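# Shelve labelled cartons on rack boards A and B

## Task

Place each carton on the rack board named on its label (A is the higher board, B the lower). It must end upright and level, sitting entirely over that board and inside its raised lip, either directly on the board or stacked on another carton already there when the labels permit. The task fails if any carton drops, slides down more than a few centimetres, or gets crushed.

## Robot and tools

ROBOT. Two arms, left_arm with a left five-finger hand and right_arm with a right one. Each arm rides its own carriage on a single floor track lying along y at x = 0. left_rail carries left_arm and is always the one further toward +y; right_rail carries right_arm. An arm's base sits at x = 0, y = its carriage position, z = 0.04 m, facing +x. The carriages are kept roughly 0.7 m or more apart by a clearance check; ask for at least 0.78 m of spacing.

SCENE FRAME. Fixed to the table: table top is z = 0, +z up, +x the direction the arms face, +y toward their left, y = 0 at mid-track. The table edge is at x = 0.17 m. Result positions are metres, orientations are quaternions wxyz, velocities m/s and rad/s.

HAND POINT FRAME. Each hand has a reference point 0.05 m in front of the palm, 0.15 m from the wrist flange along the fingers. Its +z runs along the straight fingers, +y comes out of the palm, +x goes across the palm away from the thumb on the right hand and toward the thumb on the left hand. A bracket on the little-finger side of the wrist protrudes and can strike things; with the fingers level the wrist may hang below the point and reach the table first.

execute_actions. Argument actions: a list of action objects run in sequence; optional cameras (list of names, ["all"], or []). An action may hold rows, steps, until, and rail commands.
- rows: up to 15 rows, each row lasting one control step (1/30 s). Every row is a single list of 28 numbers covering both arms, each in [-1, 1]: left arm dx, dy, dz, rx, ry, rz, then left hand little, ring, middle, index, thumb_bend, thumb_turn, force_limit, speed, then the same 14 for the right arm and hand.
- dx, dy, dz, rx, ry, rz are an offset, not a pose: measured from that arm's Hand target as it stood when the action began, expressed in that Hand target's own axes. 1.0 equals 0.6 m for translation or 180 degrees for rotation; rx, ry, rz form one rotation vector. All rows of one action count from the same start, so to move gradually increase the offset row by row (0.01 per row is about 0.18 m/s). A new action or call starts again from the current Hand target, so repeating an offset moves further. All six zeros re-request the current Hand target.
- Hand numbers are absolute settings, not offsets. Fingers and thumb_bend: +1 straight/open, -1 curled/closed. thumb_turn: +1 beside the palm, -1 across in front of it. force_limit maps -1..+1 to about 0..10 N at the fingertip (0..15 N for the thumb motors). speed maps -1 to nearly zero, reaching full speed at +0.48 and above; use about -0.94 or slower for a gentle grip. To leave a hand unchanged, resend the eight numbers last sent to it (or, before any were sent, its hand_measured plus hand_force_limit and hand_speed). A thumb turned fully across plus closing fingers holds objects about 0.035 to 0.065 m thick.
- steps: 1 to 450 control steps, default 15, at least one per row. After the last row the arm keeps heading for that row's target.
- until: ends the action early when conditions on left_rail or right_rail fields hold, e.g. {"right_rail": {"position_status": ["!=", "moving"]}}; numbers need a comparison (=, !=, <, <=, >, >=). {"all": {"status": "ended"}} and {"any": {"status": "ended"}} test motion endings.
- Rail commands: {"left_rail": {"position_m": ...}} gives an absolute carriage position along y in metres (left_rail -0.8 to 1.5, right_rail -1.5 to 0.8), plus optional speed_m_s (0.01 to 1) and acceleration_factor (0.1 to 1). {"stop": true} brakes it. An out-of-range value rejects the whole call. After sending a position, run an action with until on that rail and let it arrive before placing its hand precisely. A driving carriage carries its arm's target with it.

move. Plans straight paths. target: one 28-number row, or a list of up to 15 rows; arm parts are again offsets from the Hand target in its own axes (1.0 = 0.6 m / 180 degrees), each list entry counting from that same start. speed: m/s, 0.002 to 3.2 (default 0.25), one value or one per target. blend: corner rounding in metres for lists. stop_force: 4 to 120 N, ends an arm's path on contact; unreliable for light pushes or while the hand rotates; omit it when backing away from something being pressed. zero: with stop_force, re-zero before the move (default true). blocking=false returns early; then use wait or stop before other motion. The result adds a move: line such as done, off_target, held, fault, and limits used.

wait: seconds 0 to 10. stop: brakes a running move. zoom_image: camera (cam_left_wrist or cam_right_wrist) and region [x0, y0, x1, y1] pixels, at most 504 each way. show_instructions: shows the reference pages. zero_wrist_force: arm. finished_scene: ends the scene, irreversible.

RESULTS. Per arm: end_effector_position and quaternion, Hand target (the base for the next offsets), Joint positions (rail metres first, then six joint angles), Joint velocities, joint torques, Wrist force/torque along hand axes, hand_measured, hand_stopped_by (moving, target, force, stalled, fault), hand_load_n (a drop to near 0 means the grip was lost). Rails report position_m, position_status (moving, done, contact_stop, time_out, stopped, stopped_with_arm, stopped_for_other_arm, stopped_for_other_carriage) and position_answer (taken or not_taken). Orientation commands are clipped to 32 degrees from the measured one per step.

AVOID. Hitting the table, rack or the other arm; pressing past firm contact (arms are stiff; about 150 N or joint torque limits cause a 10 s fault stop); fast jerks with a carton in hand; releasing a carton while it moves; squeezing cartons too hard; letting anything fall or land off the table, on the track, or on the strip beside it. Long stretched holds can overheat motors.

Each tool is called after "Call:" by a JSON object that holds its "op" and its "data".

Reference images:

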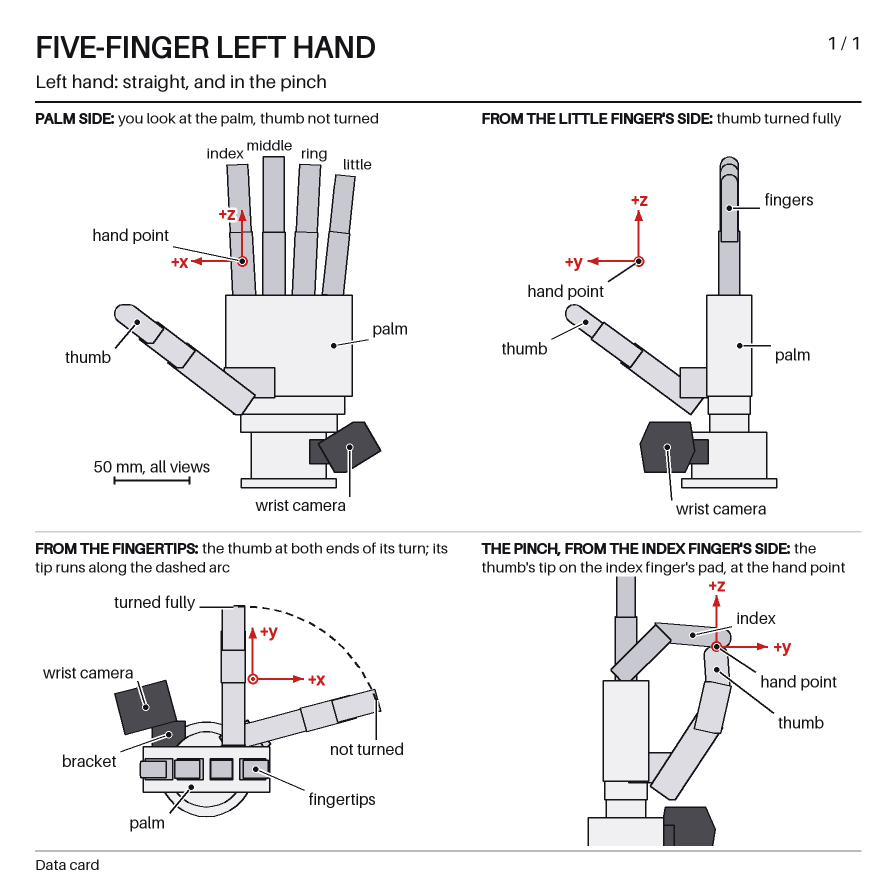

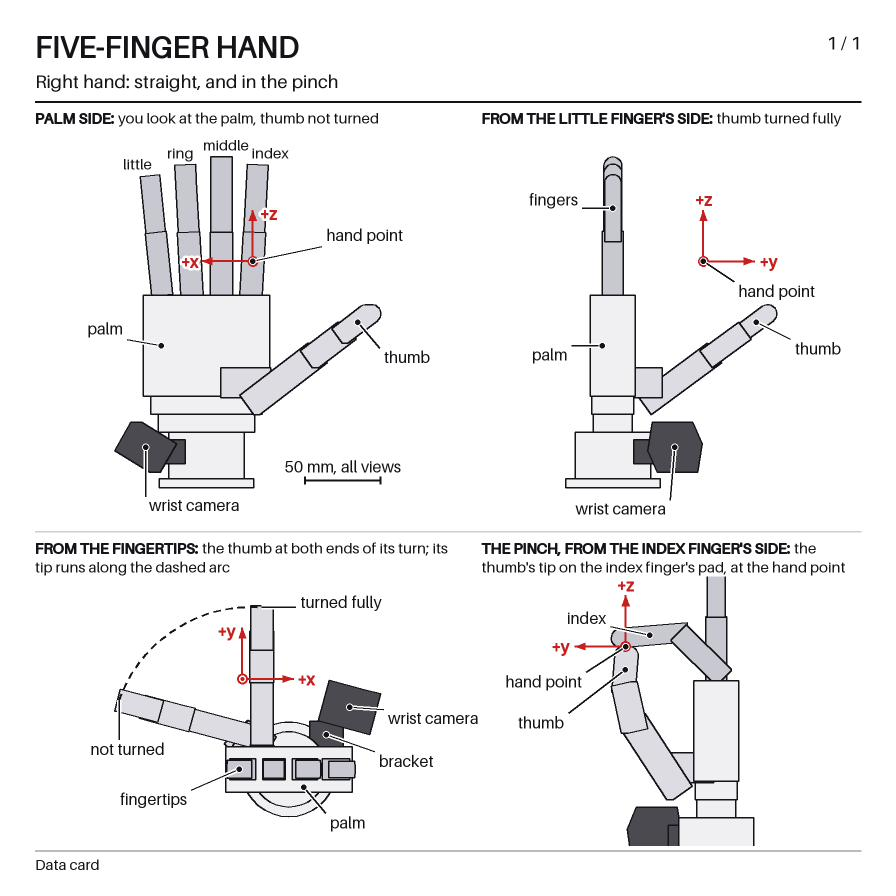

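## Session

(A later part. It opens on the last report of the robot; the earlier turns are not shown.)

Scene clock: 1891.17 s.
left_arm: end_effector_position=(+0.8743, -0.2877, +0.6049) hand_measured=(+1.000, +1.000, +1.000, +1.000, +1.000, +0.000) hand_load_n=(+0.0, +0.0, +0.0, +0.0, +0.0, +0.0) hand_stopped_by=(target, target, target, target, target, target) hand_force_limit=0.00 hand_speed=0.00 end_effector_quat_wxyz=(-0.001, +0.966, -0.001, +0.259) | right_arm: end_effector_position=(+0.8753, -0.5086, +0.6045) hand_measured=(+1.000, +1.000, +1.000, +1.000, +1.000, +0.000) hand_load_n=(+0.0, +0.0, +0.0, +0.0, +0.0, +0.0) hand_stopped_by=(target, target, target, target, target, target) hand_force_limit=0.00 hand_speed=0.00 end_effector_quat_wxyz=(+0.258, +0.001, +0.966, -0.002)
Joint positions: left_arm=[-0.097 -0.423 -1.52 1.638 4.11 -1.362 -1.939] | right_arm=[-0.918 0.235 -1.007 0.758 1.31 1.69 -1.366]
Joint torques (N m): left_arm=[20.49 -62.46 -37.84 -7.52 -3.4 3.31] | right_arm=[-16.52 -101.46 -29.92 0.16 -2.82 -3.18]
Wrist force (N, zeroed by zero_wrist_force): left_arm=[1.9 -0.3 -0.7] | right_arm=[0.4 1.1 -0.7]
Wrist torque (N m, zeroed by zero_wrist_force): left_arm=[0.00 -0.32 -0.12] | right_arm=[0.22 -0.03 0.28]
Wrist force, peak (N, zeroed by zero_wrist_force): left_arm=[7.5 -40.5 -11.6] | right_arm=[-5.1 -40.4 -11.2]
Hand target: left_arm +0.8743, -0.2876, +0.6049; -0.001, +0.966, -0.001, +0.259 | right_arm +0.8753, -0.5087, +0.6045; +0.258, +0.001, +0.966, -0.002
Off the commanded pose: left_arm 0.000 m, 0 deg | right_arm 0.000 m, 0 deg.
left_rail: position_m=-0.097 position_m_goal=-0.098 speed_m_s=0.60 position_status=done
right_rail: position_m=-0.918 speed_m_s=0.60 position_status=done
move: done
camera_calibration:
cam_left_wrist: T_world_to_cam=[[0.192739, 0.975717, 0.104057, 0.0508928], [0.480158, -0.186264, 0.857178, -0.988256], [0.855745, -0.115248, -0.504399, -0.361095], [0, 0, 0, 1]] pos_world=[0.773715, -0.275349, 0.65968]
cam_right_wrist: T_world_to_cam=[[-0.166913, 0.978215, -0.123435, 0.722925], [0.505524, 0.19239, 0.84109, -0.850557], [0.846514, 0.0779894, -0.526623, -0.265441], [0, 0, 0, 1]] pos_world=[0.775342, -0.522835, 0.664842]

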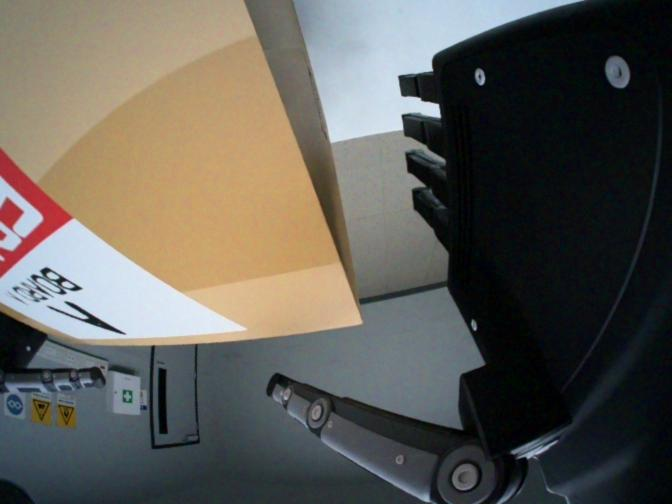

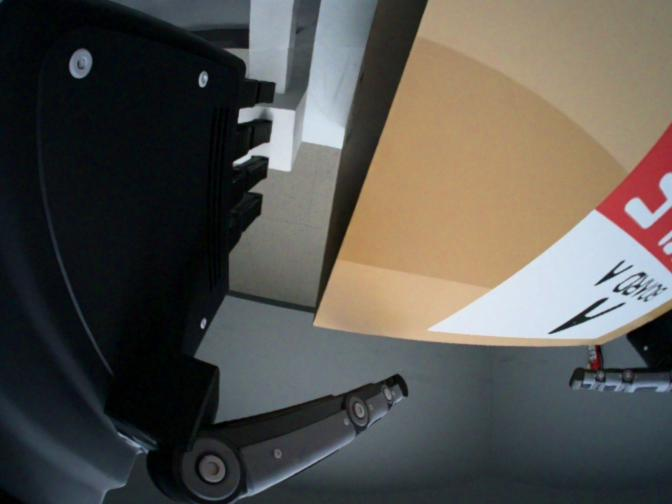

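Call:
{"op": "move", "data": {"target": [0,0.052,0,0,0,0,1,1,1,1,1,0,0,0,0,0.052,0,0,0,0,1,1,1,1,1,0,0,0], "speed": 0.06}}

Call:
{"op": "move", "data": {"target": [0,0.025,0,0,0,0,1,1,1,1,1,0,0,0,0,0.025,0,0,0,0,1,1,1,1,1,0,0,0], "speed": 0.006, "stop_force": 25}}

Call:
{"op": "move", "data": {"target": [-0.013,0,-0.0075,0,0,0,1,1,1,1,1,0,0,0,0.0036,0,-0.0021,0,0,0,1,1,1,1,1,0,0,0], "speed": 0.015}}

Call:
{"op": "move", "data": {"target": [0,-0.06,0,0,0,0,1,1,1,1,1,0,0,0,0,-0.06,0,0,0,0,1,1,1,1,1,0,0,0], "speed": 0.06, "cameras": ["all"]}}

Scene clock: 1917.57 s.
left_arm: end_effector_position=(+0.8743, -0.3187, +0.6048) hand_measured=(+1.000, +1.000, +1.000, +1.000, +1.000, +0.000) hand_load_n=(+0.0, +0.0, +0.0, +0.0, +0.0, +0.0) hand_stopped_by=(target, target, target, target, target, target) hand_force_limit=0.00 hand_speed=0.00 end_effector_quat_wxyz=(-0.001, +0.966, -0.001, +0.259) | right_arm: end_effector_position=(+0.8753, -0.4776, +0.6044) hand_measured=(+1.000, +1.000, +1.000, +1.000, +1.000, +0.000) hand_load_n=(+0.0, +0.0, +0.0, +0.0, -0.5, +0.0) hand_stopped_by=(target, target, target, target, target, target) hand_force_limit=0.00 hand_speed=0.00 end_effector_quat_wxyz=(+0.258, +0.001, +0.966, -0.002)
Joint positions: left_arm=[-0.097 -0.463 -1.511 1.627 4.119 -1.344 -1.975] | right_arm=[-0.918 0.273 -0.972 0.703 1.334 1.709 -1.332]
Joint torques (N m): left_arm=[-18.99 -39.2 -54.1 -1.93 4.18 -2.93] | right_arm=[15.1 -82.22 -48.36 4.41 2.78 2.47]
Wrist force (N, zeroed by zero_wrist_force): left_arm=[2.3 -0.7 -0.8] | right_arm=[0.9 1.2 -0.5]
Wrist torque (N m, zeroed by zero_wrist_force): left_arm=[-0.08 -0.41 0.14] | right_arm=[0.23 -0.09 0.16]
Wrist force, peak (N, zeroed by zero_wrist_force): left_arm=[2.7 -0.9 -0.5] | right_arm=[0.6 2.0 -0.4]
Hand target: left_arm +0.8743, -0.3188, +0.6048; -0.001, +0.966, -0.001, +0.259 | right_arm +0.8753, -0.4775, +0.6044; +0.258, +0.001, +0.966, -0.002
Off the commanded pose: left_arm 0.000 m, 0 deg | right_arm 0.000 m, 0 deg.
left_rail: position_m=-0.097 position_m_goal=-0.098 speed_m_s=0.60 position_status=done
right_rail: position_m=-0.918 speed_m_s=0.60 position_status=done
move: done

Scene clock: 1919.50 s.
left_arm: end_effector_position=(+0.8743, -0.3233, +0.6048) hand_measured=(+1.000, +1.000, +1.000, +1.000, +1.000, +0.000) hand_load_n=(+0.0, +0.0, +0.0, +0.0, +0.0, +0.0) hand_stopped_by=(target, target, target, target, target, target) hand_force_limit=0.00 hand_speed=0.00 end_effector_quat_wxyz=(-0.001, +0.966, -0.001, +0.259) | right_arm: end_effector_position=(+0.8754, -0.4730, +0.6044) hand_measured=(+1.000, +1.000, +1.000, +1.000, +1.000, +0.000) hand_load_n=(+0.0, +0.0, +0.0, +0.0, +0.0, +0.0) hand_stopped_by=(target, target, target, target, target, target) hand_force_limit=0.00 hand_speed=0.00 end_effector_quat_wxyz=(+0.258, +0.001, +0.966, -0.002)
Joint positions: left_arm=[-0.097 -0.468 -1.509 1.625 4.121 -1.341 -1.981] | right_arm=[-0.918 0.279 -0.966 0.694 1.338 1.712 -1.327]
Joint torques (N m): left_arm=[-5.37 -56.7 -39.2 -8.55 -9.79 3.6] | right_arm=[3.33 -102.43 -32.11 -1.3 -7.84 -0.91]
Wrist force (N, zeroed by zero_wrist_force): left_arm=[4.6 -29.0 -0.5] | right_arm=[0.5 -24.6 -2.2]
Wrist torque (N m, zeroed by zero_wrist_force): left_arm=[-1.23 -0.57 0.97] | right_arm=[-0.88 -0.05 -0.95]
Wrist force, peak (N, zeroed by zero_wrist_force): left_arm=[2.4 -33.5 -0.7] | right_arm=[4.6 -31.1 0.1]
Hand target: left_arm +0.8743, -0.3233, +0.6048; -0.001, +0.966, -0.001, +0.259 (not the last commanded pose) | right_arm +0.8754, -0.4730, +0.6044; +0.258, +0.001, +0.966, -0.002 (not the last commanded pose)
Off the commanded pose: left_arm 0.010 m, 0 deg | right_arm 0.010 m, 0 deg.
left_rail: position_m=-0.097 position_m_goal=-0.098 speed_m_s=0.60 position_status=done
right_rail: position_m=-0.918 speed_m_s=0.60 position_status=done
move: contact (left_arm, right_arm)

Scene clock: 1920.40 s.
left_arm: end_effector_position=(+0.8655, -0.3231, +0.6048) hand_measured=(+1.000, +1.000, +1.000, +1.000, +1.000, +0.000) hand_load_n=(+0.0, +0.0, +0.0, +0.0, +0.0, +0.0) hand_stopped_by=(target, target, target, target, target, target) hand_force_limit=0.00 hand_speed=0.00 end_effector_quat_wxyz=(-0.001, +0.966, -0.001, +0.259) | right_arm: end_effector_position=(+0.8729, -0.4731, +0.6044) hand_measured=(+1.000, +1.000, +1.000, +1.000, +1.000, +0.000) hand_load_n=(+0.0, +0.0, +0.0, +0.0, -0.5, +0.0) hand_stopped_by=(target, target, target, target, target, target) hand_force_limit=0.00 hand_speed=0.00 end_effector_quat_wxyz=(+0.258, +0.001, +0.966, -0.002)
Joint positions: left_arm=[-0.097 -0.474 -1.524 1.64 4.121 -1.338 -1.986] | right_arm=[-0.918 0.28 -0.972 0.703 1.335 1.713 -1.326]
Joint torques (N m): left_arm=[-74.92 -57.23 -39.47 -3.2 -10.78 -0.96] | right_arm=[53.76 -96.4 -37.19 -7.19 -7.72 4.86]
Wrist force (N, zeroed by zero_wrist_force): left_arm=[17.6 -58.1 8.5] | right_arm=[15.8 -55.4 -3.8]
Wrist torque (N m, zeroed by zero_wrist_force): left_arm=[-1.98 -0.81 0.98] | right_arm=[-2.91 -0.70 -3.05]
Wrist force, peak (N, zeroed by zero_wrist_force): left_arm=[17.6 -58.1 8.5] | right_arm=[15.8 -55.4 -3.8]
Hand target: left_arm +0.8653, -0.3233, +0.6048; -0.001, +0.966, -0.001, +0.259 | right_arm +0.8729, -0.4730, +0.6044; +0.258, +0.001, +0.966, -0.002
Off the commanded pose: left_arm 0.000 m, 0 deg | right_arm 0.000 m, 0 deg.
left_rail: position_m=-0.097 position_m_goal=-0.098 speed_m_s=0.60 position_status=done
right_rail: position_m=-0.918 speed_m_s=0.60 position_status=done
move: done

Scene clock: 1921.43 s.
left_arm: end_effector_position=(+0.8654, -0.2874, +0.6049) hand_measured=(+1.000, +1.000, +1.000, +1.000, +1.000, +0.000) hand_load_n=(+0.0, +0.0, +0.0, +0.0, -0.5, +0.0) hand_stopped_by=(target, target, target, target, target, target) hand_force_limit=0.00 hand_speed=0.00 end_effector_quat_wxyz=(-0.001, +0.966, -0.001, +0.259) | right_arm: end_effector_position=(+0.8728, -0.5088, +0.6045) hand_measured=(+1.000, +1.000, +1.000, +1.000, +1.000, +0.000) hand_load_n=(+0.0, +0.0, +0.0, +0.0, +0.0, +0.0) hand_stopped_by=(target, target, target, target, target, target) hand_force_limit=0.00 hand_speed=0.00 end_effector_quat_wxyz=(+0.258, +0.001, +0.966, -0.002)
Joint positions: left_arm=[-0.097 -0.428 -1.535 1.654 4.11 -1.36 -1.944] | right_arm=[-0.918 0.235 -1.012 0.766 1.307 1.691 -1.365]
Joint torques (N m): left_arm=[21.08 -61.88 -37.47 -7.54 -3.34 3.33] | right_arm=[-18.87 -102.32 -32.05 -0.41 -1.91 -2.08]
Wrist force (N, zeroed by zero_wrist_force): left_arm=[1.4 -1.2 -3.5] | right_arm=[0.2 1.7 -2.3]
Wrist torque (N m, zeroed by zero_wrist_force): left_arm=[0.04 -0.32 -0.13] | right_arm=[0.41 0.04 0.29]
Wrist force, peak (N, zeroed by zero_wrist_force): left_arm=[18.0 -59.1 8.7] | right_arm=[15.8 -56.1 -3.6]
Hand target: left_arm +0.8654, -0.2873, +0.6049; -0.001, +0.966, -0.001, +0.259 | right_arm +0.8728, -0.5090, +0.6045; +0.258, +0.001, +0.966, -0.002
Off the commanded pose: left_arm 0.000 m, 0 deg | right_arm 0.000 m, 0 deg.
left_rail: position_m=-0.097 position_m_goal=-0.098 speed_m_s=0.60 position_status=done
right_rail: position_m=-0.918 speed_m_s=0.60 position_status=done
move: done
camera_calibration:
cam_left_wrist: T_world_to_cam=[[0.192488, 0.975751, 0.104204, 0.0524403], [0.480206, -0.186269, 0.85715, -0.983898], [0.855775, -0.114951, -0.504416, -0.35329], [0, 0, 0, 1]] pos_world=[0.764716, -0.275049, 0.659679]
cam_right_wrist: T_world_to_cam=[[-0.166794, 0.978212, -0.123617, 0.72273], [0.505541, 0.192484, 0.841058, -0.849198], [0.846527, 0.0777904, -0.526631, -0.263418], [0, 0, 0, 1]] pos_world=[0.772842, -0.523035, 0.664842]

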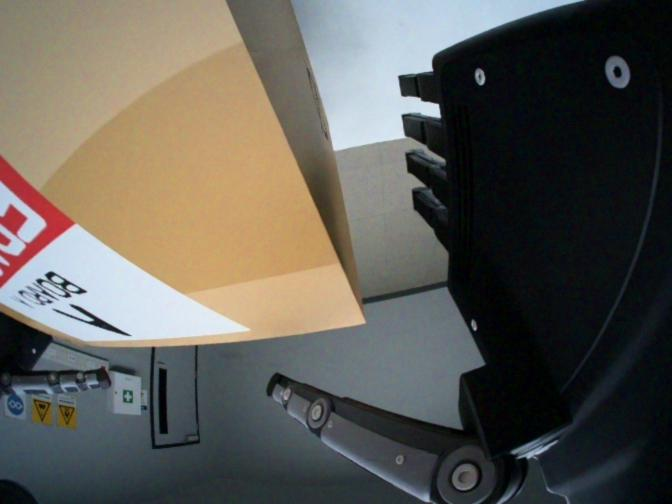

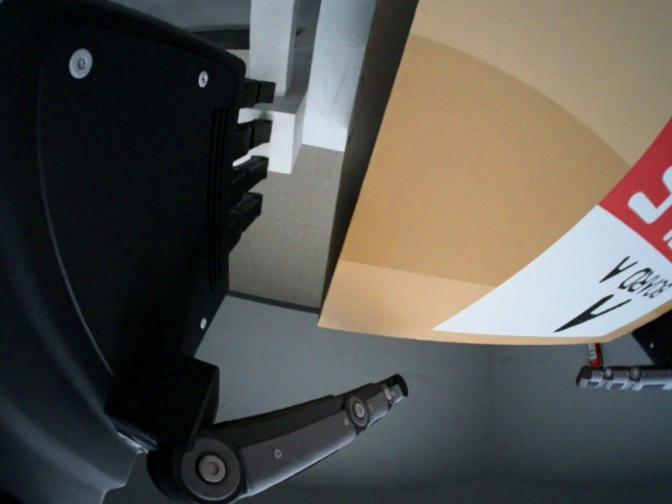

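Call:
{"op": "zoom_image", "data": {"camera": "cam_left_wrist", "region": [280, 60, 400, 220]}}

Call:
{"op": "zoom_image", "data": {"camera": "cam_right_wrist", "region": [280, 60, 400, 220]}}

Scaled by 3.150 from the camera's 672x504 image, which has a finer 960x720 frame.

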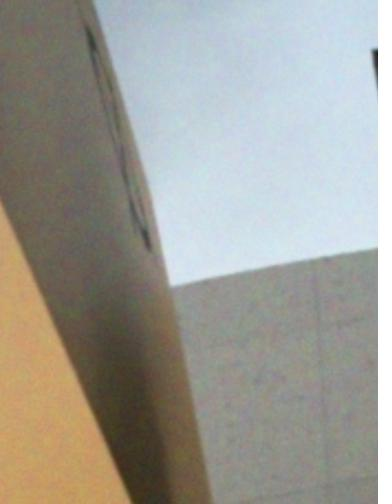

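Scaled by 3.150 from the camera's 672x504 image, which has a finer 960x720 frame.

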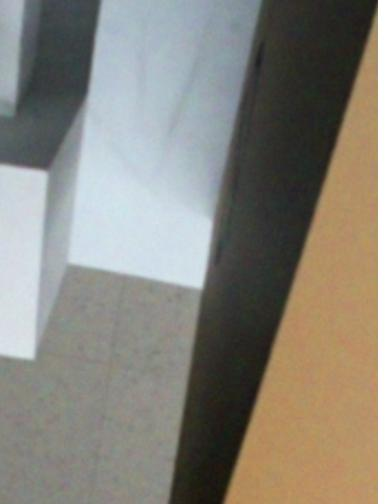

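Call:
{"op": "move", "data": {"target": [[0.1083,-0.03,-0.1876,0,0,0,1,1,1,1,1,0,0,0,-0.1083,-0.01,-0.1876,0,0,0,1,1,1,1,1,0,0,0],[-0.4283,-0.03,-0.2762,0,0,0,1,1,1,1,1,0,0,0,0.4386,-0.01,-0.283,0,0,0,1,1,1,1,1,0,0,0]], "speed": 0.3, "blend": [0.04,0], "cameras": ["all"]}}

Call:
{"op": "execute_actions", "data": {"actions": [{"left_rail":{"position_m":0.33},"steps":150,"until":{"left_rail":{"position_status":["!=","moving"]}}},{"right_rail":{"position_m":-0.49},"steps":200,"until":{"right_rail":{"position_status":["!=","moving"]}}}], "cameras": ["all"]}}

Scene clock: 1955.77 s.
left_arm: end_effector_position=(+0.5601, -0.2689, +0.6198) hand_measured=(+1.000, +1.000, +1.000, +1.000, +1.000, +0.000) hand_load_n=(+0.0, +0.0, +0.0, +0.0, -0.5, +0.0) hand_stopped_by=(target, target, target, target, target, target) hand_force_limit=0.00 hand_speed=0.00 end_effector_quat_wxyz=(-0.001, +0.966, -0.001, +0.259) | right_arm: end_effector_position=(+0.5600, -0.5142, +0.6203) hand_measured=(+1.000, +1.000, +1.000, +1.000, +1.000, +0.000) hand_load_n=(+0.0, +0.0, +0.0, +0.0, +0.0, -0.5) hand_stopped_by=(target, target, target, target, target, target) hand_force_limit=0.00 hand_speed=0.00 end_effector_quat_wxyz=(+0.258, +0.001, +0.966, -0.002)
Joint positions: left_arm=[-0.098 -0.705 -2.089 2.028 4.36 -1.239 -2.203] | right_arm=[-0.918 0.375 -1.512 1.406 1.187 1.758 -1.241]
Joint torques (N m): left_arm=[-21.96 -17.5 -37.25 -1.88 4.8 -2.83] | right_arm=[14.38 -61.48 -32.5 0.49 2.58 2.63]
Wrist force (N, zeroed by zero_wrist_force): left_arm=[1.8 -0.5 -3.2] | right_arm=[0.0 1.4 -2.4]
Wrist torque (N m, zeroed by zero_wrist_force): left_arm=[0.16 -0.38 0.18] | right_arm=[0.24 0.10 0.13]
Wrist force, peak (N, zeroed by zero_wrist_force): left_arm=[3.1 -0.7 -3.8] | right_arm=[2.0 2.1 -2.8]
Hand target: left_arm +0.5600, -0.2689, +0.6198; -0.001, +0.966, -0.001, +0.259 | right_arm +0.5600, -0.5142, +0.6203; +0.258, +0.001, +0.966, -0.002
Off the commanded pose: left_arm 0.000 m, 0 deg | right_arm 0.000 m, 0 deg.
left_rail: position_m=-0.098 speed_m_s=0.60 position_status=done
right_rail: position_m=-0.918 speed_m_s=0.60 position_status=done
move: done
camera_calibration:
cam_left_wrist: T_world_to_cam=[[0.192571, 0.97574, 0.104155, 0.091594], [0.48019, -0.186267, 0.857159, -0.846616], [0.855765, -0.11505, -0.50441, -0.0824035], [0, 0, 0, 1]] pos_world=[0.459416, -0.256549, 0.674579]
cam_right_wrist: T_world_to_cam=[[-0.166794, 0.978212, -0.123617, 0.677821], [0.505541, 0.192484, 0.841058, -0.703448], [0.846527, 0.0777904, -0.526631, 0.0100841], [0, 0, 0, 1]] pos_world=[0.460142, -0.528435, 0.680742]

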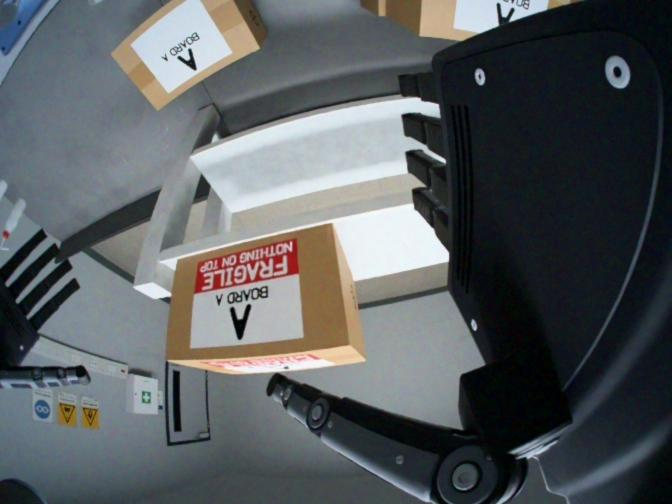

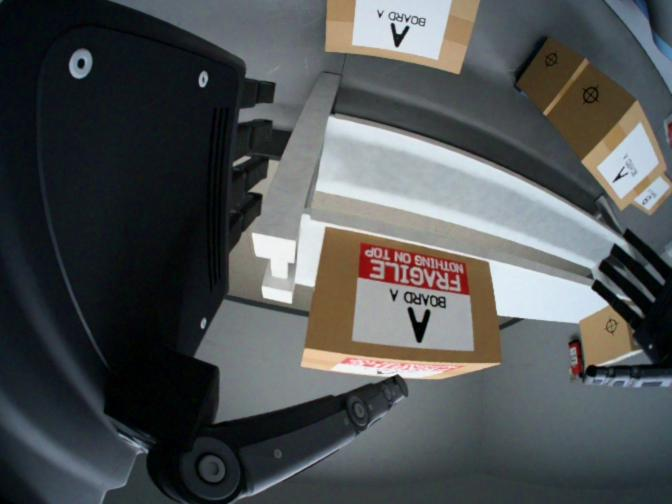

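Scene clock: 1958.43 s.
left_arm: end_effector_position=(+0.5600, +0.1586, +0.6198) hand_measured=(+1.000, +1.000, +1.000, +1.000, +1.000, +0.000) hand_load_n=(+0.0, +0.0, +0.0, +0.0, +0.0, +0.0) hand_stopped_by=(target, target, target, target, target, target) hand_force_limit=0.00 hand_speed=0.00 end_effector_quat_wxyz=(-0.001, +0.966, -0.001, +0.259) | right_arm: end_effector_position=(+0.5600, -0.0862, +0.6203) hand_measured=(+1.000, +1.000, +1.000, +1.000, +1.000, +0.000) hand_load_n=(+0.5, +0.0, +0.0, +0.0, +0.0, +0.0) hand_stopped_by=(target, target, target, target, target, target) hand_force_limit=0.00 hand_speed=0.00 end_effector_quat_wxyz=(+0.258, +0.001, +0.966, -0.002)
Joint positions: left_arm=[0.33 -0.706 -2.089 2.028 4.36 -1.239 -2.204] | right_arm=[-0.49 0.375 -1.513 1.406 1.187 1.758 -1.241]
Joint torques (N m): left_arm=[6.38 7.27 -45.29 -3.18 0.55 -3.14] | right_arm=[-0.12 -40.61 -38.92 1.76 -2.38 2.23]
Wrist force (N, zeroed by zero_wrist_force): left_arm=[1.6 -0.5 -3.3] | right_arm=[0.0 1.6 -2.3]
Wrist torque (N m, zeroed by zero_wrist_force): left_arm=[0.16 -0.35 0.17] | right_arm=[0.26 0.10 0.13]
Wrist force, peak (N, zeroed by zero_wrist_force): left_arm=[2.0 -2.4 -3.1] | right_arm=[-0.3 3.8 -2.4]
Hand target: left_arm +0.5600, +0.1586, +0.6198; -0.001, +0.966, -0.001, +0.259 | right_arm +0.5600, -0.0862, +0.6203; +0.258, +0.001, +0.966, -0.002
Off the commanded pose: left_arm 0.000 m, 0 deg | right_arm 0.000 m, 0 deg.
left_rail: position_m=0.330 speed_m_s=0.60 position_status=done
right_rail: position_m=-0.490 speed_m_s=0.60 position_status=done
camera_calibration:
cam_left_wrist: T_world_to_cam=[[0.192534, 0.975733, 0.104288, -0.325586], [0.480188, -0.186364, 0.85714, -0.766907], [0.855775, -0.114951, -0.504416, -0.0331515], [0, 0, 0, 1]] pos_world=[0.459316, 0.170951, 0.674579]
cam_right_wrist: T_world_to_cam=[[-0.166794, 0.978212, -0.123617, 0.259118], [0.505541, 0.192484, 0.841058, -0.785697], [0.846527, 0.0777904, -0.526631, -0.0231782], [0, 0, 0, 1]] pos_world=[0.460042, -0.100435, 0.680642]

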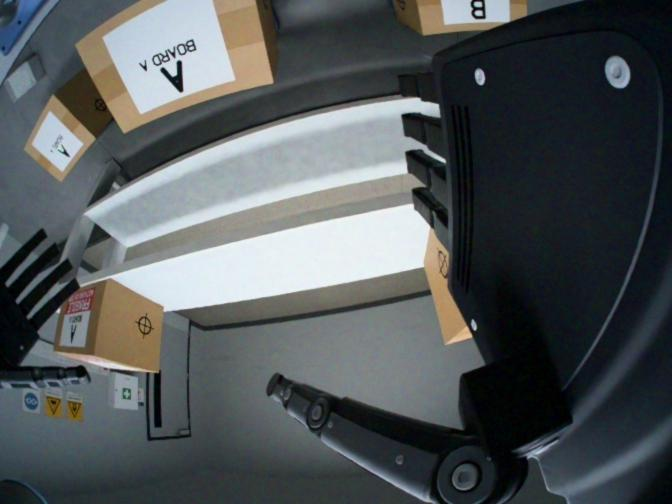

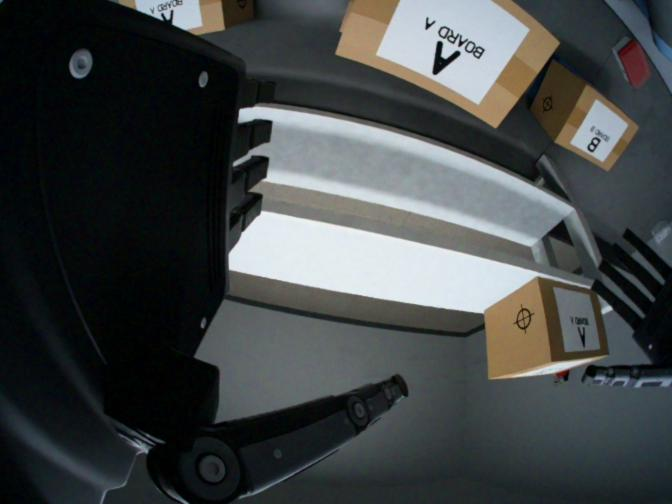

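Call:
{"op": "zoom_image", "data": {"camera": "cam_left_wrist", "region": [40, 180, 240, 400]}}

Call:
{"op": "zoom_image", "data": {"camera": "cam_right_wrist", "region": [440, 180, 640, 400]}}

Call:
{"op": "zoom_image", "data": {"camera": "cam_left_wrist", "region": [50, 0, 300, 160]}}

Call:
{"op": "zoom_image", "data": {"camera": "cam_right_wrist", "region": [320, 0, 580, 160]}}

Scaled by 2.291 from the camera's 672x504 image, which has a finer 960x720 frame.

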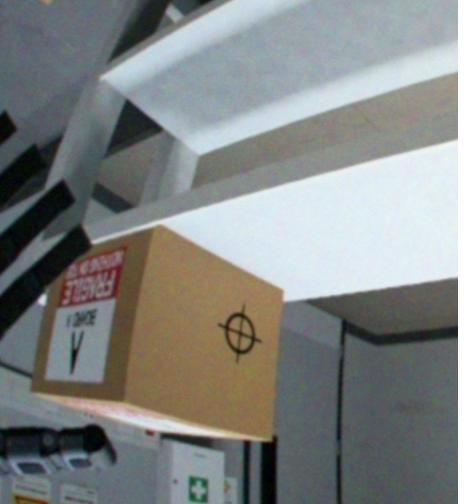

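Scaled by 2.291 from the camera's 672x504 image, which has a finer 960x720 frame.

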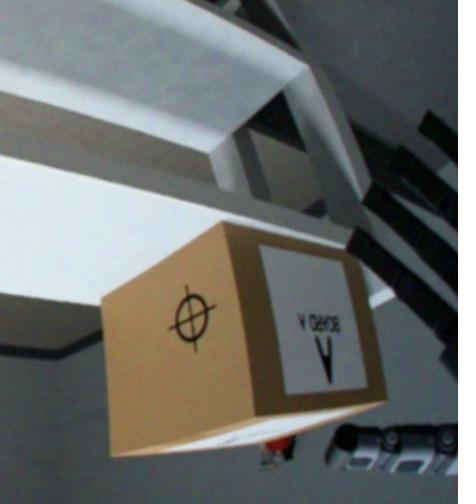

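Scaled by 2.016 from the camera's 672x504 image, which has a finer 960x720 frame.

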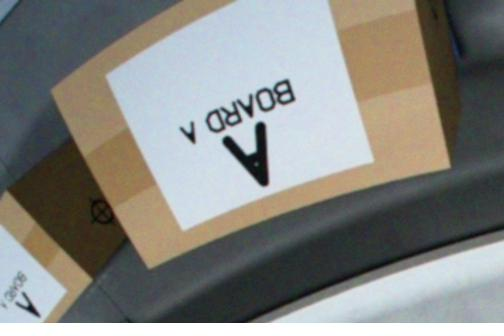

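Scaled by 1.938 from the camera's 672x504 image, which has a finer 960x720 frame.

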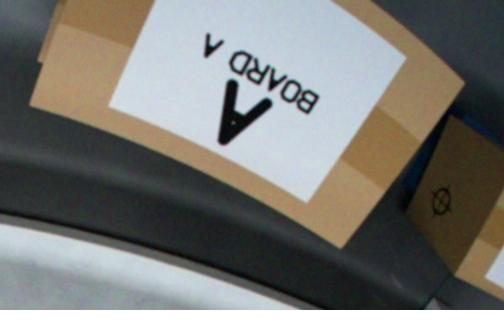

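Call:
{"op": "move", "data": {"target": [[-0.0678,0.0643,-0.0392,0,0,0,1,1,1,1,1,0,0,0,0.0678,-0.0563,-0.0392,0,0,0,1,1,1,1,1,0,0,0],[-0.321,0.0643,0.3993,0,0,0,1,1,1,1,1,0,0,0,0.321,-0.0563,0.3997,0,0,0,1,1,1,1,1,0,0,0]], "speed": [0.2,0.25], "blend": [0.02,0], "cameras": ["all"]}}

Scene clock: 1990.50 s.
left_arm: end_effector_position=(+0.5131, +0.1212, +0.3159) hand_measured=(+1.000, +1.000, +1.000, +1.000, +1.000, +0.000) hand_load_n=(+0.0, +0.0, +0.0, +0.0, +0.0, -0.5) hand_stopped_by=(target, target, target, target, target, target) hand_force_limit=0.00 hand_speed=0.00 end_effector_quat_wxyz=(-0.001, +0.966, -0.001, +0.259) | right_arm: end_effector_position=(+0.5127, -0.1207, +0.3165) hand_measured=(+1.000, +1.000, +1.000, +1.000, +1.000, +0.000) hand_load_n=(+0.0, +0.0, +0.0, +0.0, +0.0, +0.0) hand_stopped_by=(target, target, target, target, target, target) hand_force_limit=0.00 hand_speed=0.00 end_effector_quat_wxyz=(+0.258, +0.001, +0.966, -0.002)
Joint positions: left_arm=[0.33 -0.872 -2.026 2.539 3.845 -1.176 -2.369] | right_arm=[-0.49 0.341 -1.531 1.971 0.635 1.742 -1.271]
Joint torques (N m): left_arm=[20.15 7.42 -32.34 -7.67 -2.99 3.3] | right_arm=[8.99 -30.38 -28.79 0.61 -2.8 -1.93]
Wrist force (N, zeroed by zero_wrist_force): left_arm=[0.7 -0.6 -3.0] | right_arm=[0.1 1.7 -2.0]
Wrist torque (N m, zeroed by zero_wrist_force): left_arm=[0.09 -0.16 -0.14] | right_arm=[0.36 0.07 0.23]
Wrist force, peak (N, zeroed by zero_wrist_force): left_arm=[1.5 -0.2 -4.0] | right_arm=[0.3 0.9 -3.7]
Hand target: left_arm +0.5131, +0.1212, +0.3159; -0.001, +0.966, -0.001, +0.259 | right_arm +0.5127, -0.1207, +0.3165; +0.258, +0.001, +0.966, -0.002
Off the commanded pose: left_arm 0.000 m, 0 deg | right_arm 0.000 m, 0 deg.
left_rail: position_m=0.330 speed_m_s=0.60 position_status=done
right_rail: position_m=-0.490 speed_m_s=0.60 position_status=done
move: done
camera_calibration:
cam_left_wrist: T_world_to_cam=[[0.192488, 0.975751, 0.104204, -0.248323], [0.480206, -0.186269, 0.85715, -0.490896], [0.855775, -0.114951, -0.504416, -0.150607], [0, 0, 0, 1]] pos_world=[0.412416, 0.133551, 0.370679]
cam_right_wrist: T_world_to_cam=[[-0.166662, 0.978238, -0.123586, 0.247388], [0.505573, 0.19239, 0.84106, -0.499793], [0.846534, 0.0776912, -0.526635, -0.140491], [0, 0, 0, 1]] pos_world=[0.412843, -0.134935, 0.376942]

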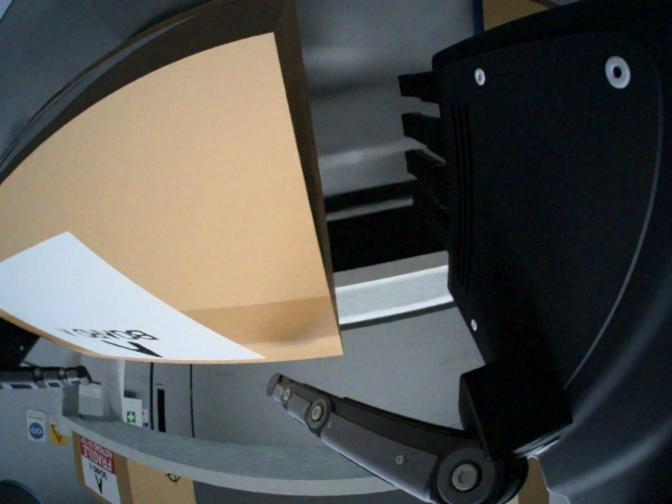

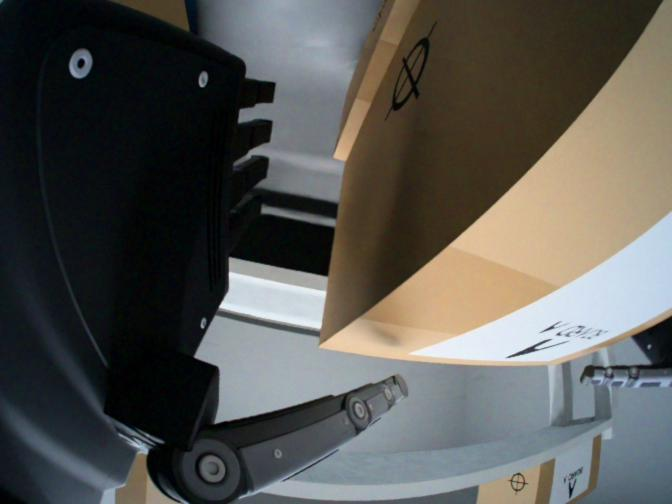

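Call:
{"op": "zero_wrist_force", "data": {"arm": "left_arm"}}

Call:
{"op": "zero_wrist_force", "data": {"arm": "right_arm"}}

Call:
{"op": "move", "data": {"target": [0,0.1,0,0,0,0,1,1,1,1,1,0,0,0,0,0.1,0,0,0,0,1,1,1,1,1,0,0,0], "speed": 0.012, "stop_force": 30}}

Wrist force sensor zeroed.

Wrist force sensor zeroed.

Scene clock: 2002.30 s.
left_arm: end_effector_position=(+0.5130, +0.0758, +0.3157) hand_measured=(+1.000, +1.000, +1.000, +1.000, +1.000, +0.000) hand_load_n=(+0.0, +0.0, +0.0, +0.0, +0.0, +0.0) hand_stopped_by=(target, target, target, target, target, target) hand_force_limit=0.00 hand_speed=0.00 end_effector_quat_wxyz=(-0.001, +0.966, -0.001, +0.259) | right_arm: end_effector_position=(+0.5128, -0.0752, +0.3164) hand_measured=(+1.000, +1.000, +1.000, +1.000, +1.000, +0.000) hand_load_n=(+0.0, +0.0, +0.0, +0.0, +0.0, +0.0) hand_stopped_by=(target, target, target, target, target, target) hand_force_limit=0.00 hand_speed=0.00 end_effector_quat_wxyz=(+0.258, +0.001, +0.966, -0.002)
Joint positions: left_arm=[0.33 -0.951 -1.98 2.51 3.86 -1.15 -2.45] | right_arm=[-0.49 0.435 -1.475 1.914 0.652 1.786 -1.187]
Joint torques (N m): left_arm=[13.64 -17.85 -42.05 -9.62 -4.13 2.31] | right_arm=[1.05 -55.4 -28.06 -0.42 -7.94 -3.4]
Wrist force (N, zeroed by zero_wrist_force): left_arm=[-6.2 -20.5 -1.7] | right_arm=[-10.1 -26.7 2.1]
Wrist torque (N m, zeroed by zero_wrist_force): left_arm=[-1.37 0.26 1.22] | right_arm=[-0.83 0.25 -0.38]
Wrist force, peak (N, zeroed by zero_wrist_force): left_arm=[-5.8 -44.0 -10.9] | right_arm=[-10.9 -41.9 4.5]
Hand target: left_arm +0.5130, +0.0758, +0.3157; -0.001, +0.966, -0.001, +0.259 (not the last commanded pose) | right_arm +0.5128, -0.0752, +0.3164; +0.258, +0.001, +0.966, -0.002 (not the last commanded pose)
Off the commanded pose: left_arm 0.015 m, 0 deg | right_arm 0.015 m, 0 deg.
left_rail: position_m=0.330 speed_m_s=0.60 position_status=done
right_rail: position_m=-0.490 speed_m_s=0.60 position_status=done
move: contact (left_arm, right_arm)

Call:
{"op": "move", "data": {"target": [0.005,0,-0.0087,0,0,0,1,1,1,1,1,0,0,0,-0.005,0,-0.0087,0,0,0,1,1,1,1,1,0,0,0], "speed": 0.02}}

Call:
{"op": "move", "data": {"target": [0,0.01,0,0,0,0,1,1,1,1,1,0,0,0,0,0.01,0,0,0,0,1,1,1,1,1,0,0,0], "speed": 0.003, "stop_force": 42, "zero": false}}

Call:
{"op": "move", "data": {"target": [0.0067,0,-0.0115,0,0,0,1,1,1,1,1,0,0,0,-0.0067,0,-0.0115,0,0,0,1,1,1,1,1,0,0,0], "speed": 0.02, "cameras": ["all"]}}

Scene clock: 2010.03 s.
left_arm: end_effector_position=(+0.5130, +0.0758, +0.3217) hand_measured=(+1.000, +1.000, +1.000, +1.000, +1.000, +0.000) hand_load_n=(+0.0, +0.0, +0.0, +0.0, +0.0, +0.0) hand_stopped_by=(target, target, target, target, target, target) hand_force_limit=0.00 hand_speed=0.00 end_effector_quat_wxyz=(-0.001, +0.966, -0.001, +0.259) | right_arm: end_effector_position=(+0.5128, -0.0751, +0.3223) hand_measured=(+1.000, +1.000, +1.000, +1.000, +1.000, +0.000) hand_load_n=(+0.0, +0.0, +0.0, +0.0, +0.0, +0.0) hand_stopped_by=(target, target, target, target, target, target) hand_force_limit=0.00 hand_speed=0.00 end_effector_quat_wxyz=(+0.258, +0.001, +0.966, -0.002)
Joint positions: left_arm=[0.33 -0.951 -1.988 2.502 3.876 -1.15 -2.45] | right_arm=[-0.49 0.435 -1.48 1.907 0.663 1.786 -1.187]
Joint torques (N m): left_arm=[-1.68 -19.72 -50.08 -2.22 -0.63 0.36] | right_arm=[12.62 -58.66 -47.51 4.4 0.79 0.7]
Wrist force (N, zeroed by zero_wrist_force): left_arm=[-0.5 0.8 0.3] | right_arm=[-0.3 -2.4 0.0]
Wrist torque (N m, zeroed by zero_wrist_force): left_arm=[0.17 0.07 0.10] | right_arm=[-0.31 0.03 -0.07]
Wrist force, peak (N, zeroed by zero_wrist_force): left_arm=[-6.4 -20.4 -1.7] | right_arm=[-10.5 -26.8 1.8]
Hand target: left_arm +0.5130, +0.0758, +0.3217; -0.001, +0.966, -0.001, +0.259 | right_arm +0.5128, -0.0751, +0.3224; +0.258, +0.001, +0.966, -0.002
Off the commanded pose: left_arm 0.000 m, 0 deg | right_arm 0.000 m, 0 deg.
left_rail: position_m=0.330 speed_m_s=0.60 position_status=done
right_rail: position_m=-0.490 speed_m_s=0.60 position_status=done
move: done

Scene clock: 2011.03 s.
left_arm: end_effector_position=(+0.5130, +0.0749, +0.3217) hand_measured=(+1.000, +1.000, +1.000, +1.000, +1.000, +0.000) hand_load_n=(+0.0, +0.0, +0.0, +0.0, +0.0, -0.5) hand_stopped_by=(target, target, target, target, target, target) hand_force_limit=0.00 hand_speed=0.00 end_effector_quat_wxyz=(-0.002, +0.966, -0.001, +0.259) | right_arm: end_effector_position=(+0.5129, -0.0744, +0.3224) hand_measured=(+1.000, +1.000, +1.000, +1.000, +1.000, +0.000) hand_load_n=(+0.0, +0.0, +0.0, +0.0, +0.0, +0.0) hand_stopped_by=(target, target, target, target, target, target) hand_force_limit=0.00 hand_speed=0.00 end_effector_quat_wxyz=(+0.258, +0.001, +0.966, -0.002)
Joint positions: left_arm=[0.33 -0.953 -1.987 2.501 3.877 -1.149 -2.452] | right_arm=[-0.49 0.437 -1.478 1.906 0.664 1.787 -1.185]
Joint torques (N m): left_arm=[-6.43 -9.64 -52.24 -10.3 -5.99 0.3] | right_arm=[4.7 -52.6 -35.02 -0.23 -12.84 -1.2]
Wrist force (N, zeroed by zero_wrist_force): left_arm=[-4.4 -49.3 -14.0] | right_arm=[-8.9 -46.4 2.0]
Wrist torque (N m, zeroed by zero_wrist_force): left_arm=[-1.93 -0.63 3.24] | right_arm=[-1.45 0.22 -1.16]
Wrist force, peak (N, zeroed by zero_wrist_force): left_arm=[-4.9 -50.3 -14.9] | right_arm=[-9.6 -47.4 1.7]
Hand target: left_arm +0.5130, +0.0750, +0.3217; -0.002, +0.966, -0.001, +0.259 (not the last commanded pose) | right_arm +0.5128, -0.0744, +0.3224; +0.258, +0.001, +0.966, -0.002 (not the last commanded pose)
Off the commanded pose: left_arm 0.005 m, 0 deg | right_arm 0.005 m, 0 deg.
left_rail: position_m=0.330 speed_m_s=0.60 position_status=done
right_rail: position_m=-0.490 speed_m_s=0.60 position_status=done
move: contact (left_arm, right_arm)

Scene clock: 2011.87 s.
left_arm: end_effector_position=(+0.5130, +0.0750, +0.3296) hand_measured=(+1.000, +1.000, +1.000, +1.000, +1.000, +0.000) hand_load_n=(+0.0, +0.5, +0.0, +0.0, +0.0, +0.0) hand_stopped_by=(target, target, target, target, target, target) hand_force_limit=0.00 hand_speed=0.00 end_effector_quat_wxyz=(-0.002, +0.966, -0.001, +0.259) | right_arm: end_effector_position=(+0.5129, -0.0742, +0.3303) hand_measured=(+1.000, +1.000, +1.000, +1.000, +1.000, +0.000) hand_load_n=(+0.0, +0.0, +0.0, +0.0, +0.0, +0.0) hand_stopped_by=(target, target, target, target, target, target) hand_force_limit=0.00 hand_speed=0.00 end_effector_quat_wxyz=(+0.258, +0.001, +0.966, -0.002)
Joint positions: left_arm=[0.33 -0.952 -1.997 2.491 3.898 -1.149 -2.452] | right_arm=[-0.49 0.436 -1.484 1.897 0.679 1.787 -1.185]
Joint torques (N m): left_arm=[4.76 -21.03 -65.77 -7.05 -5.66 1.49] | right_arm=[-3.41 -63.16 -58.39 1.51 -2.49 -1.21]
Wrist force (N, zeroed by zero_wrist_force): left_arm=[-4.2 -27.8 6.6] | right_arm=[3.8 -29.7 6.8]
Wrist torque (N m, zeroed by zero_wrist_force): left_arm=[-1.26 0.41 1.14] | right_arm=[-1.58 -0.45 -1.10]
Wrist force, peak (N, zeroed by zero_wrist_force): left_arm=[-4.4 -48.8 -13.8] | right_arm=[-8.6 -45.6 1.9]
Hand target: left_arm +0.5130, +0.0750, +0.3297; -0.002, +0.966, -0.001, +0.259 | right_arm +0.5129, -0.0742, +0.3304; +0.258, +0.001, +0.966, -0.002
Off the commanded pose: left_arm 0.000 m, 0 deg | right_arm 0.000 m, 0 deg.
left_rail: position_m=0.330 speed_m_s=0.60 position_status=done
right_rail: position_m=-0.490 speed_m_s=0.60 position_status=done
move: done
camera_calibration:
cam_left_wrist: T_world_to_cam=[[0.192434, 0.975746, 0.104346, -0.204606], [0.480163, -0.18636, 0.857154, -0.511239], [0.855811, -0.114843, -0.504379, -0.149058], [0, 0, 0, 1]] pos_world=[0.412416, 0.0872505, 0.384379]
cam_right_wrist: T_world_to_cam=[[-0.166364, 0.978249, -0.123903, 0.20361], [0.505506, 0.192496, 0.841076, -0.520281], [0.846633, 0.0772909, -0.526535, -0.137089], [0, 0, 0, 1]] pos_world=[0.412943, -0.0884337, 0.390641]

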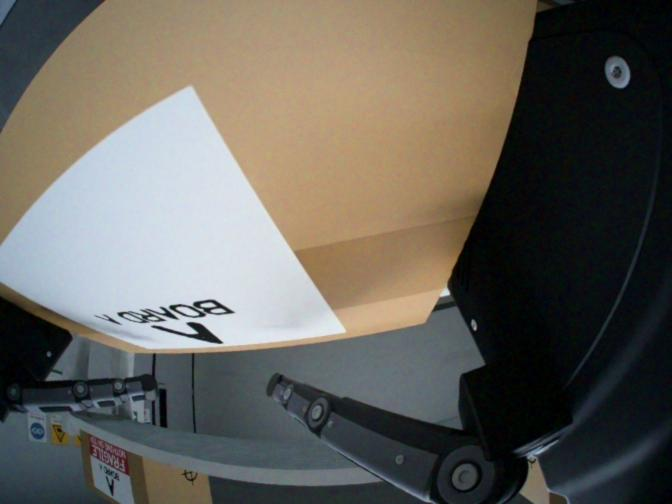

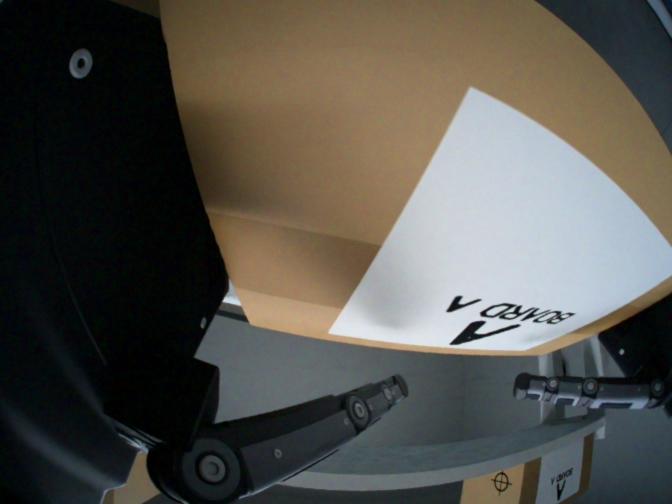

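Call:
{"op": "move", "data": {"target": [0,0.01,0,0,0,0,1,1,1,1,1,0,0,0,0,0.01,0,0,0,0,1,1,1,1,1,0,0,0], "speed": 0.003, "stop_force": 45, "zero": false}}

Call:
{"op": "move", "data": {"target": [0.0667,-0.0001,-0.1155,0,0,0,1,1,1,1,1,0,0,0,-0.0667,-0.0001,-0.1155,0,0,0,1,1,1,1,1,0,0,0], "speed": 0.06}}

Scene clock: 2021.30 s.
left_arm: end_effector_position=(+0.5130, +0.0747, +0.3296) hand_measured=(+1.000, +1.000, +1.000, +1.000, +1.000, +0.000) hand_load_n=(+0.0, +0.0, +0.0, +0.0, +0.0, +0.0) hand_stopped_by=(target, target, target, target, target, target) hand_force_limit=0.00 hand_speed=0.00 end_effector_quat_wxyz=(-0.002, +0.966, -0.001, +0.259) | right_arm: end_effector_position=(+0.5129, -0.0740, +0.3304) hand_measured=(+1.000, +1.000, +1.000, +1.000, +1.000, +0.000) hand_load_n=(+0.0, +0.0, +0.0, +0.0, +0.0, +0.0) hand_stopped_by=(target, target, target, target, target, target) hand_force_limit=0.00 hand_speed=0.00 end_effector_quat_wxyz=(+0.258, +0.001, +0.966, -0.002)
Joint positions: left_arm=[0.33 -0.953 -1.997 2.49 3.898 -1.149 -2.452] | right_arm=[-0.49 0.437 -1.484 1.896 0.679 1.788 -1.185]
Joint torques (N m): left_arm=[-4.86 -17.83 -56.1 -14.74 -9.31 2.34] | right_arm=[6.87 -63.78 -45.39 -5.62 -13.15 -1.28]
Wrist force (N, zeroed by zero_wrist_force): left_arm=[-4.1 -50.0 6.6] | right_arm=[3.9 -51.4 7.1]
Wrist torque (N m, zeroed by zero_wrist_force): left_arm=[-2.28 0.44 2.19] | right_arm=[-2.42 -0.43 -2.20]
Wrist force, peak (N, zeroed by zero_wrist_force): left_arm=[-4.5 -52.8 6.7] | right_arm=[3.8 -54.2 6.9]
Hand target: left_arm +0.5130, +0.0747, +0.3296; -0.002, +0.966, -0.001, +0.259 (not the last commanded pose) | right_arm +0.5129, -0.0740, +0.3304; +0.258, +0.001, +0.966, -0.002 (not the last commanded pose)
Off the commanded pose: left_arm 0.006 m, 0 deg | right_arm 0.006 m, 0 deg.
left_rail: position_m=0.330 speed_m_s=0.60 position_status=done
right_rail: position_m=-0.490 speed_m_s=0.60 position_status=done
move: contact (left_arm, right_arm)

Scene clock: 2023.10 s.
left_arm: end_effector_position=(+0.5130, +0.0745, +0.4095) hand_measured=(+1.000, +1.000, +1.000, +1.000, +1.000, +0.000) hand_load_n=(+0.0, +0.0, +0.0, +0.0, +0.0, +0.0) hand_stopped_by=(target, target, target, target, target, target) hand_force_limit=0.00 hand_speed=0.00 end_effector_quat_wxyz=(-0.002, +0.966, -0.001, +0.259) | right_arm: end_effector_position=(+0.5130, -0.0738, +0.4103) hand_measured=(+1.000, +1.000, +1.000, +1.000, +1.000, +0.000) hand_load_n=(+0.0, +0.0, +0.0, +0.0, +0.0, +0.0) hand_stopped_by=(target, target, target, target, target, target) hand_force_limit=0.00 hand_speed=0.00 end_effector_quat_wxyz=(+0.258, +0.001, +0.966, -0.002)
Joint positions: left_arm=[0.33 -0.953 -2.074 2.375 4.09 -1.149 -2.453] | right_arm=[-0.49 0.437 -1.528 1.796 0.824 1.788 -1.184]
Joint torques (N m): left_arm=[-55.28 -8.12 -77.78 -12.45 -6.1 -3.83] | right_arm=[47.2 -53.88 -66.61 -4.13 -12.08 4.07]
Wrist force (N, zeroed by zero_wrist_force): left_arm=[-3.0 -71.7 7.5] | right_arm=[5.4 -72.9 6.5]
Wrist torque (N m, zeroed by zero_wrist_force): left_arm=[-3.07 0.43 3.02] | right_arm=[-3.38 -0.51 -3.21]
Wrist force, peak (N, zeroed by zero_wrist_force): left_arm=[-2.8 -71.9 7.8] | right_arm=[5.4 -72.9 6.5]
Hand target: left_arm +0.5130, +0.0745, +0.4096; -0.002, +0.966, -0.001, +0.259 | right_arm +0.5130, -0.0738, +0.4104; +0.258, +0.001, +0.966, -0.002
Off the commanded pose: left_arm 0.000 m, 0 deg | right_arm 0.000 m, 0 deg.
left_rail: position_m=0.330 speed_m_s=0.60 position_status=done
right_rail: position_m=-0.490 speed_m_s=0.60 position_status=done
move: done

Call:
{"op": "move", "data": {"target": [0.0667,-0.0007,-0.1155,0,0,0,1,1,1,1,1,0,0,0,-0.0667,-0.0007,-0.1155,0,0,0,1,1,1,1,1,0,0,0], "speed": 0.06}}

Call:
{"op": "move", "data": {"target": [0.0667,-0.0006,-0.1155,0,0,0,1,1,1,1,1,0,0,0,-0.0667,-0.0006,-0.1155,0,0,0,1,1,1,1,1,0,0,0], "speed": 0.06}}

Scene clock: 2029.47 s.
left_arm: end_effector_position=(+0.5130, +0.0747, +0.4895) hand_measured=(+1.000, +1.000, +1.000, +1.000, +1.000, +0.000) hand_load_n=(+0.0, +0.0, +0.0, +0.0, -0.5, +0.0) hand_stopped_by=(target, target, target, target, target, target) hand_force_limit=0.00 hand_speed=0.00 end_effector_quat_wxyz=(-0.002, +0.966, -0.001, +0.259) | right_arm: end_effector_position=(+0.5131, -0.0740, +0.4904) hand_measured=(+1.000, +1.000, +1.000, +1.000, +1.000, +0.000) hand_load_n=(+0.0, +0.0, +0.0, +0.0, +0.0, +0.0) hand_stopped_by=(target, target, target, target, target, target) hand_force_limit=0.00 hand_speed=0.00 end_effector_quat_wxyz=(+0.258, +0.001, +0.966, -0.002)
Joint positions: left_arm=[0.33 -0.953 -2.113 2.249 4.255 -1.149 -2.453] | right_arm=[-0.49 0.437 -1.554 1.68 0.966 1.788 -1.185]
Joint torques (N m): left_arm=[-32.73 -4.89 -71.12 -11.41 -10.04 -3.28] | right_arm=[8.83 -49.3 -64.88 -1.81 -13.46 -0.1]
Wrist force (N, zeroed by zero_wrist_force): left_arm=[-1.7 -62.8 7.9] | right_arm=[6.5 -64.1 5.6]
Wrist torque (N m, zeroed by zero_wrist_force): left_arm=[-2.62 0.33 2.61] | right_arm=[-3.02 -0.51 -2.81]
Wrist force, peak (N, zeroed by zero_wrist_force): left_arm=[-3.1 -74.4 7.3] | right_arm=[5.5 -75.5 6.6]
Hand target: left_arm +0.5130, +0.0746, +0.4896; -0.002, +0.966, -0.001, +0.259 | right_arm +0.5131, -0.0740, +0.4905; +0.258, +0.001, +0.966, -0.002
Off the commanded pose: left_arm 0.000 m, 0 deg | right_arm 0.000 m, 0 deg.
left_rail: position_m=0.330 speed_m_s=0.60 position_status=done
right_rail: position_m=-0.490 speed_m_s=0.60 position_status=done
move: done

Scene clock: 2031.27 s.
left_arm: end_effector_position=(+0.5129, +0.0747, +0.5696) hand_measured=(+1.000, +1.000, +1.000, +1.000, +1.000, +0.000) hand_load_n=(+0.0, +0.0, +0.0, +0.0, -0.5, +0.0) hand_stopped_by=(target, target, target, target, target, target) hand_force_limit=0.00 hand_speed=0.00 end_effector_quat_wxyz=(-0.002, +0.966, -0.001, +0.259) | right_arm: end_effector_position=(+0.5131, -0.0741, +0.5704) hand_measured=(+1.000, +1.000, +1.000, +1.000, +1.000, +0.000) hand_load_n=(+0.0, +0.0, +0.0, +0.0, +0.0, +0.0) hand_stopped_by=(target, target, target, target, target, target) hand_force_limit=0.00 hand_speed=0.00 end_effector_quat_wxyz=(+0.258, +0.001, +0.966, -0.002)
Joint positions: left_arm=[0.33 -0.953 -2.123 2.113 4.401 -1.149 -2.453] | right_arm=[-0.49 0.437 -1.562 1.547 1.106 1.788 -1.185]
Joint torques (N m): left_arm=[-42.09 22.32 -65.77 -10.2 -6.6 -2.75] | right_arm=[10.19 -25.17 -61.25 -2.68 -12.08 0.46]
Wrist force (N, zeroed by zero_wrist_force): left_arm=[-1.0 -54.3 9.1] | right_arm=[7.1 -56.2 5.3]
Wrist torque (N m, zeroed by zero_wrist_force): left_arm=[-2.24 0.35 2.06] | right_arm=[-2.79 -0.47 -2.47]
Wrist force, peak (N, zeroed by zero_wrist_force): left_arm=[-1.6 -62.8 8.4] | right_arm=[6.6 -64.0 5.8]
Hand target: left_arm +0.5129, +0.0747, +0.5697; -0.002, +0.966, -0.001, +0.259 | right_arm +0.5132, -0.0741, +0.5705; +0.258, +0.001, +0.966, -0.002
Off the commanded pose: left_arm 0.000 m, 0 deg | right_arm 0.000 m, 0 deg.
left_rail: position_m=0.330 speed_m_s=0.60 position_status=done
right_rail: position_m=-0.490 speed_m_s=0.60 position_status=done
move: done


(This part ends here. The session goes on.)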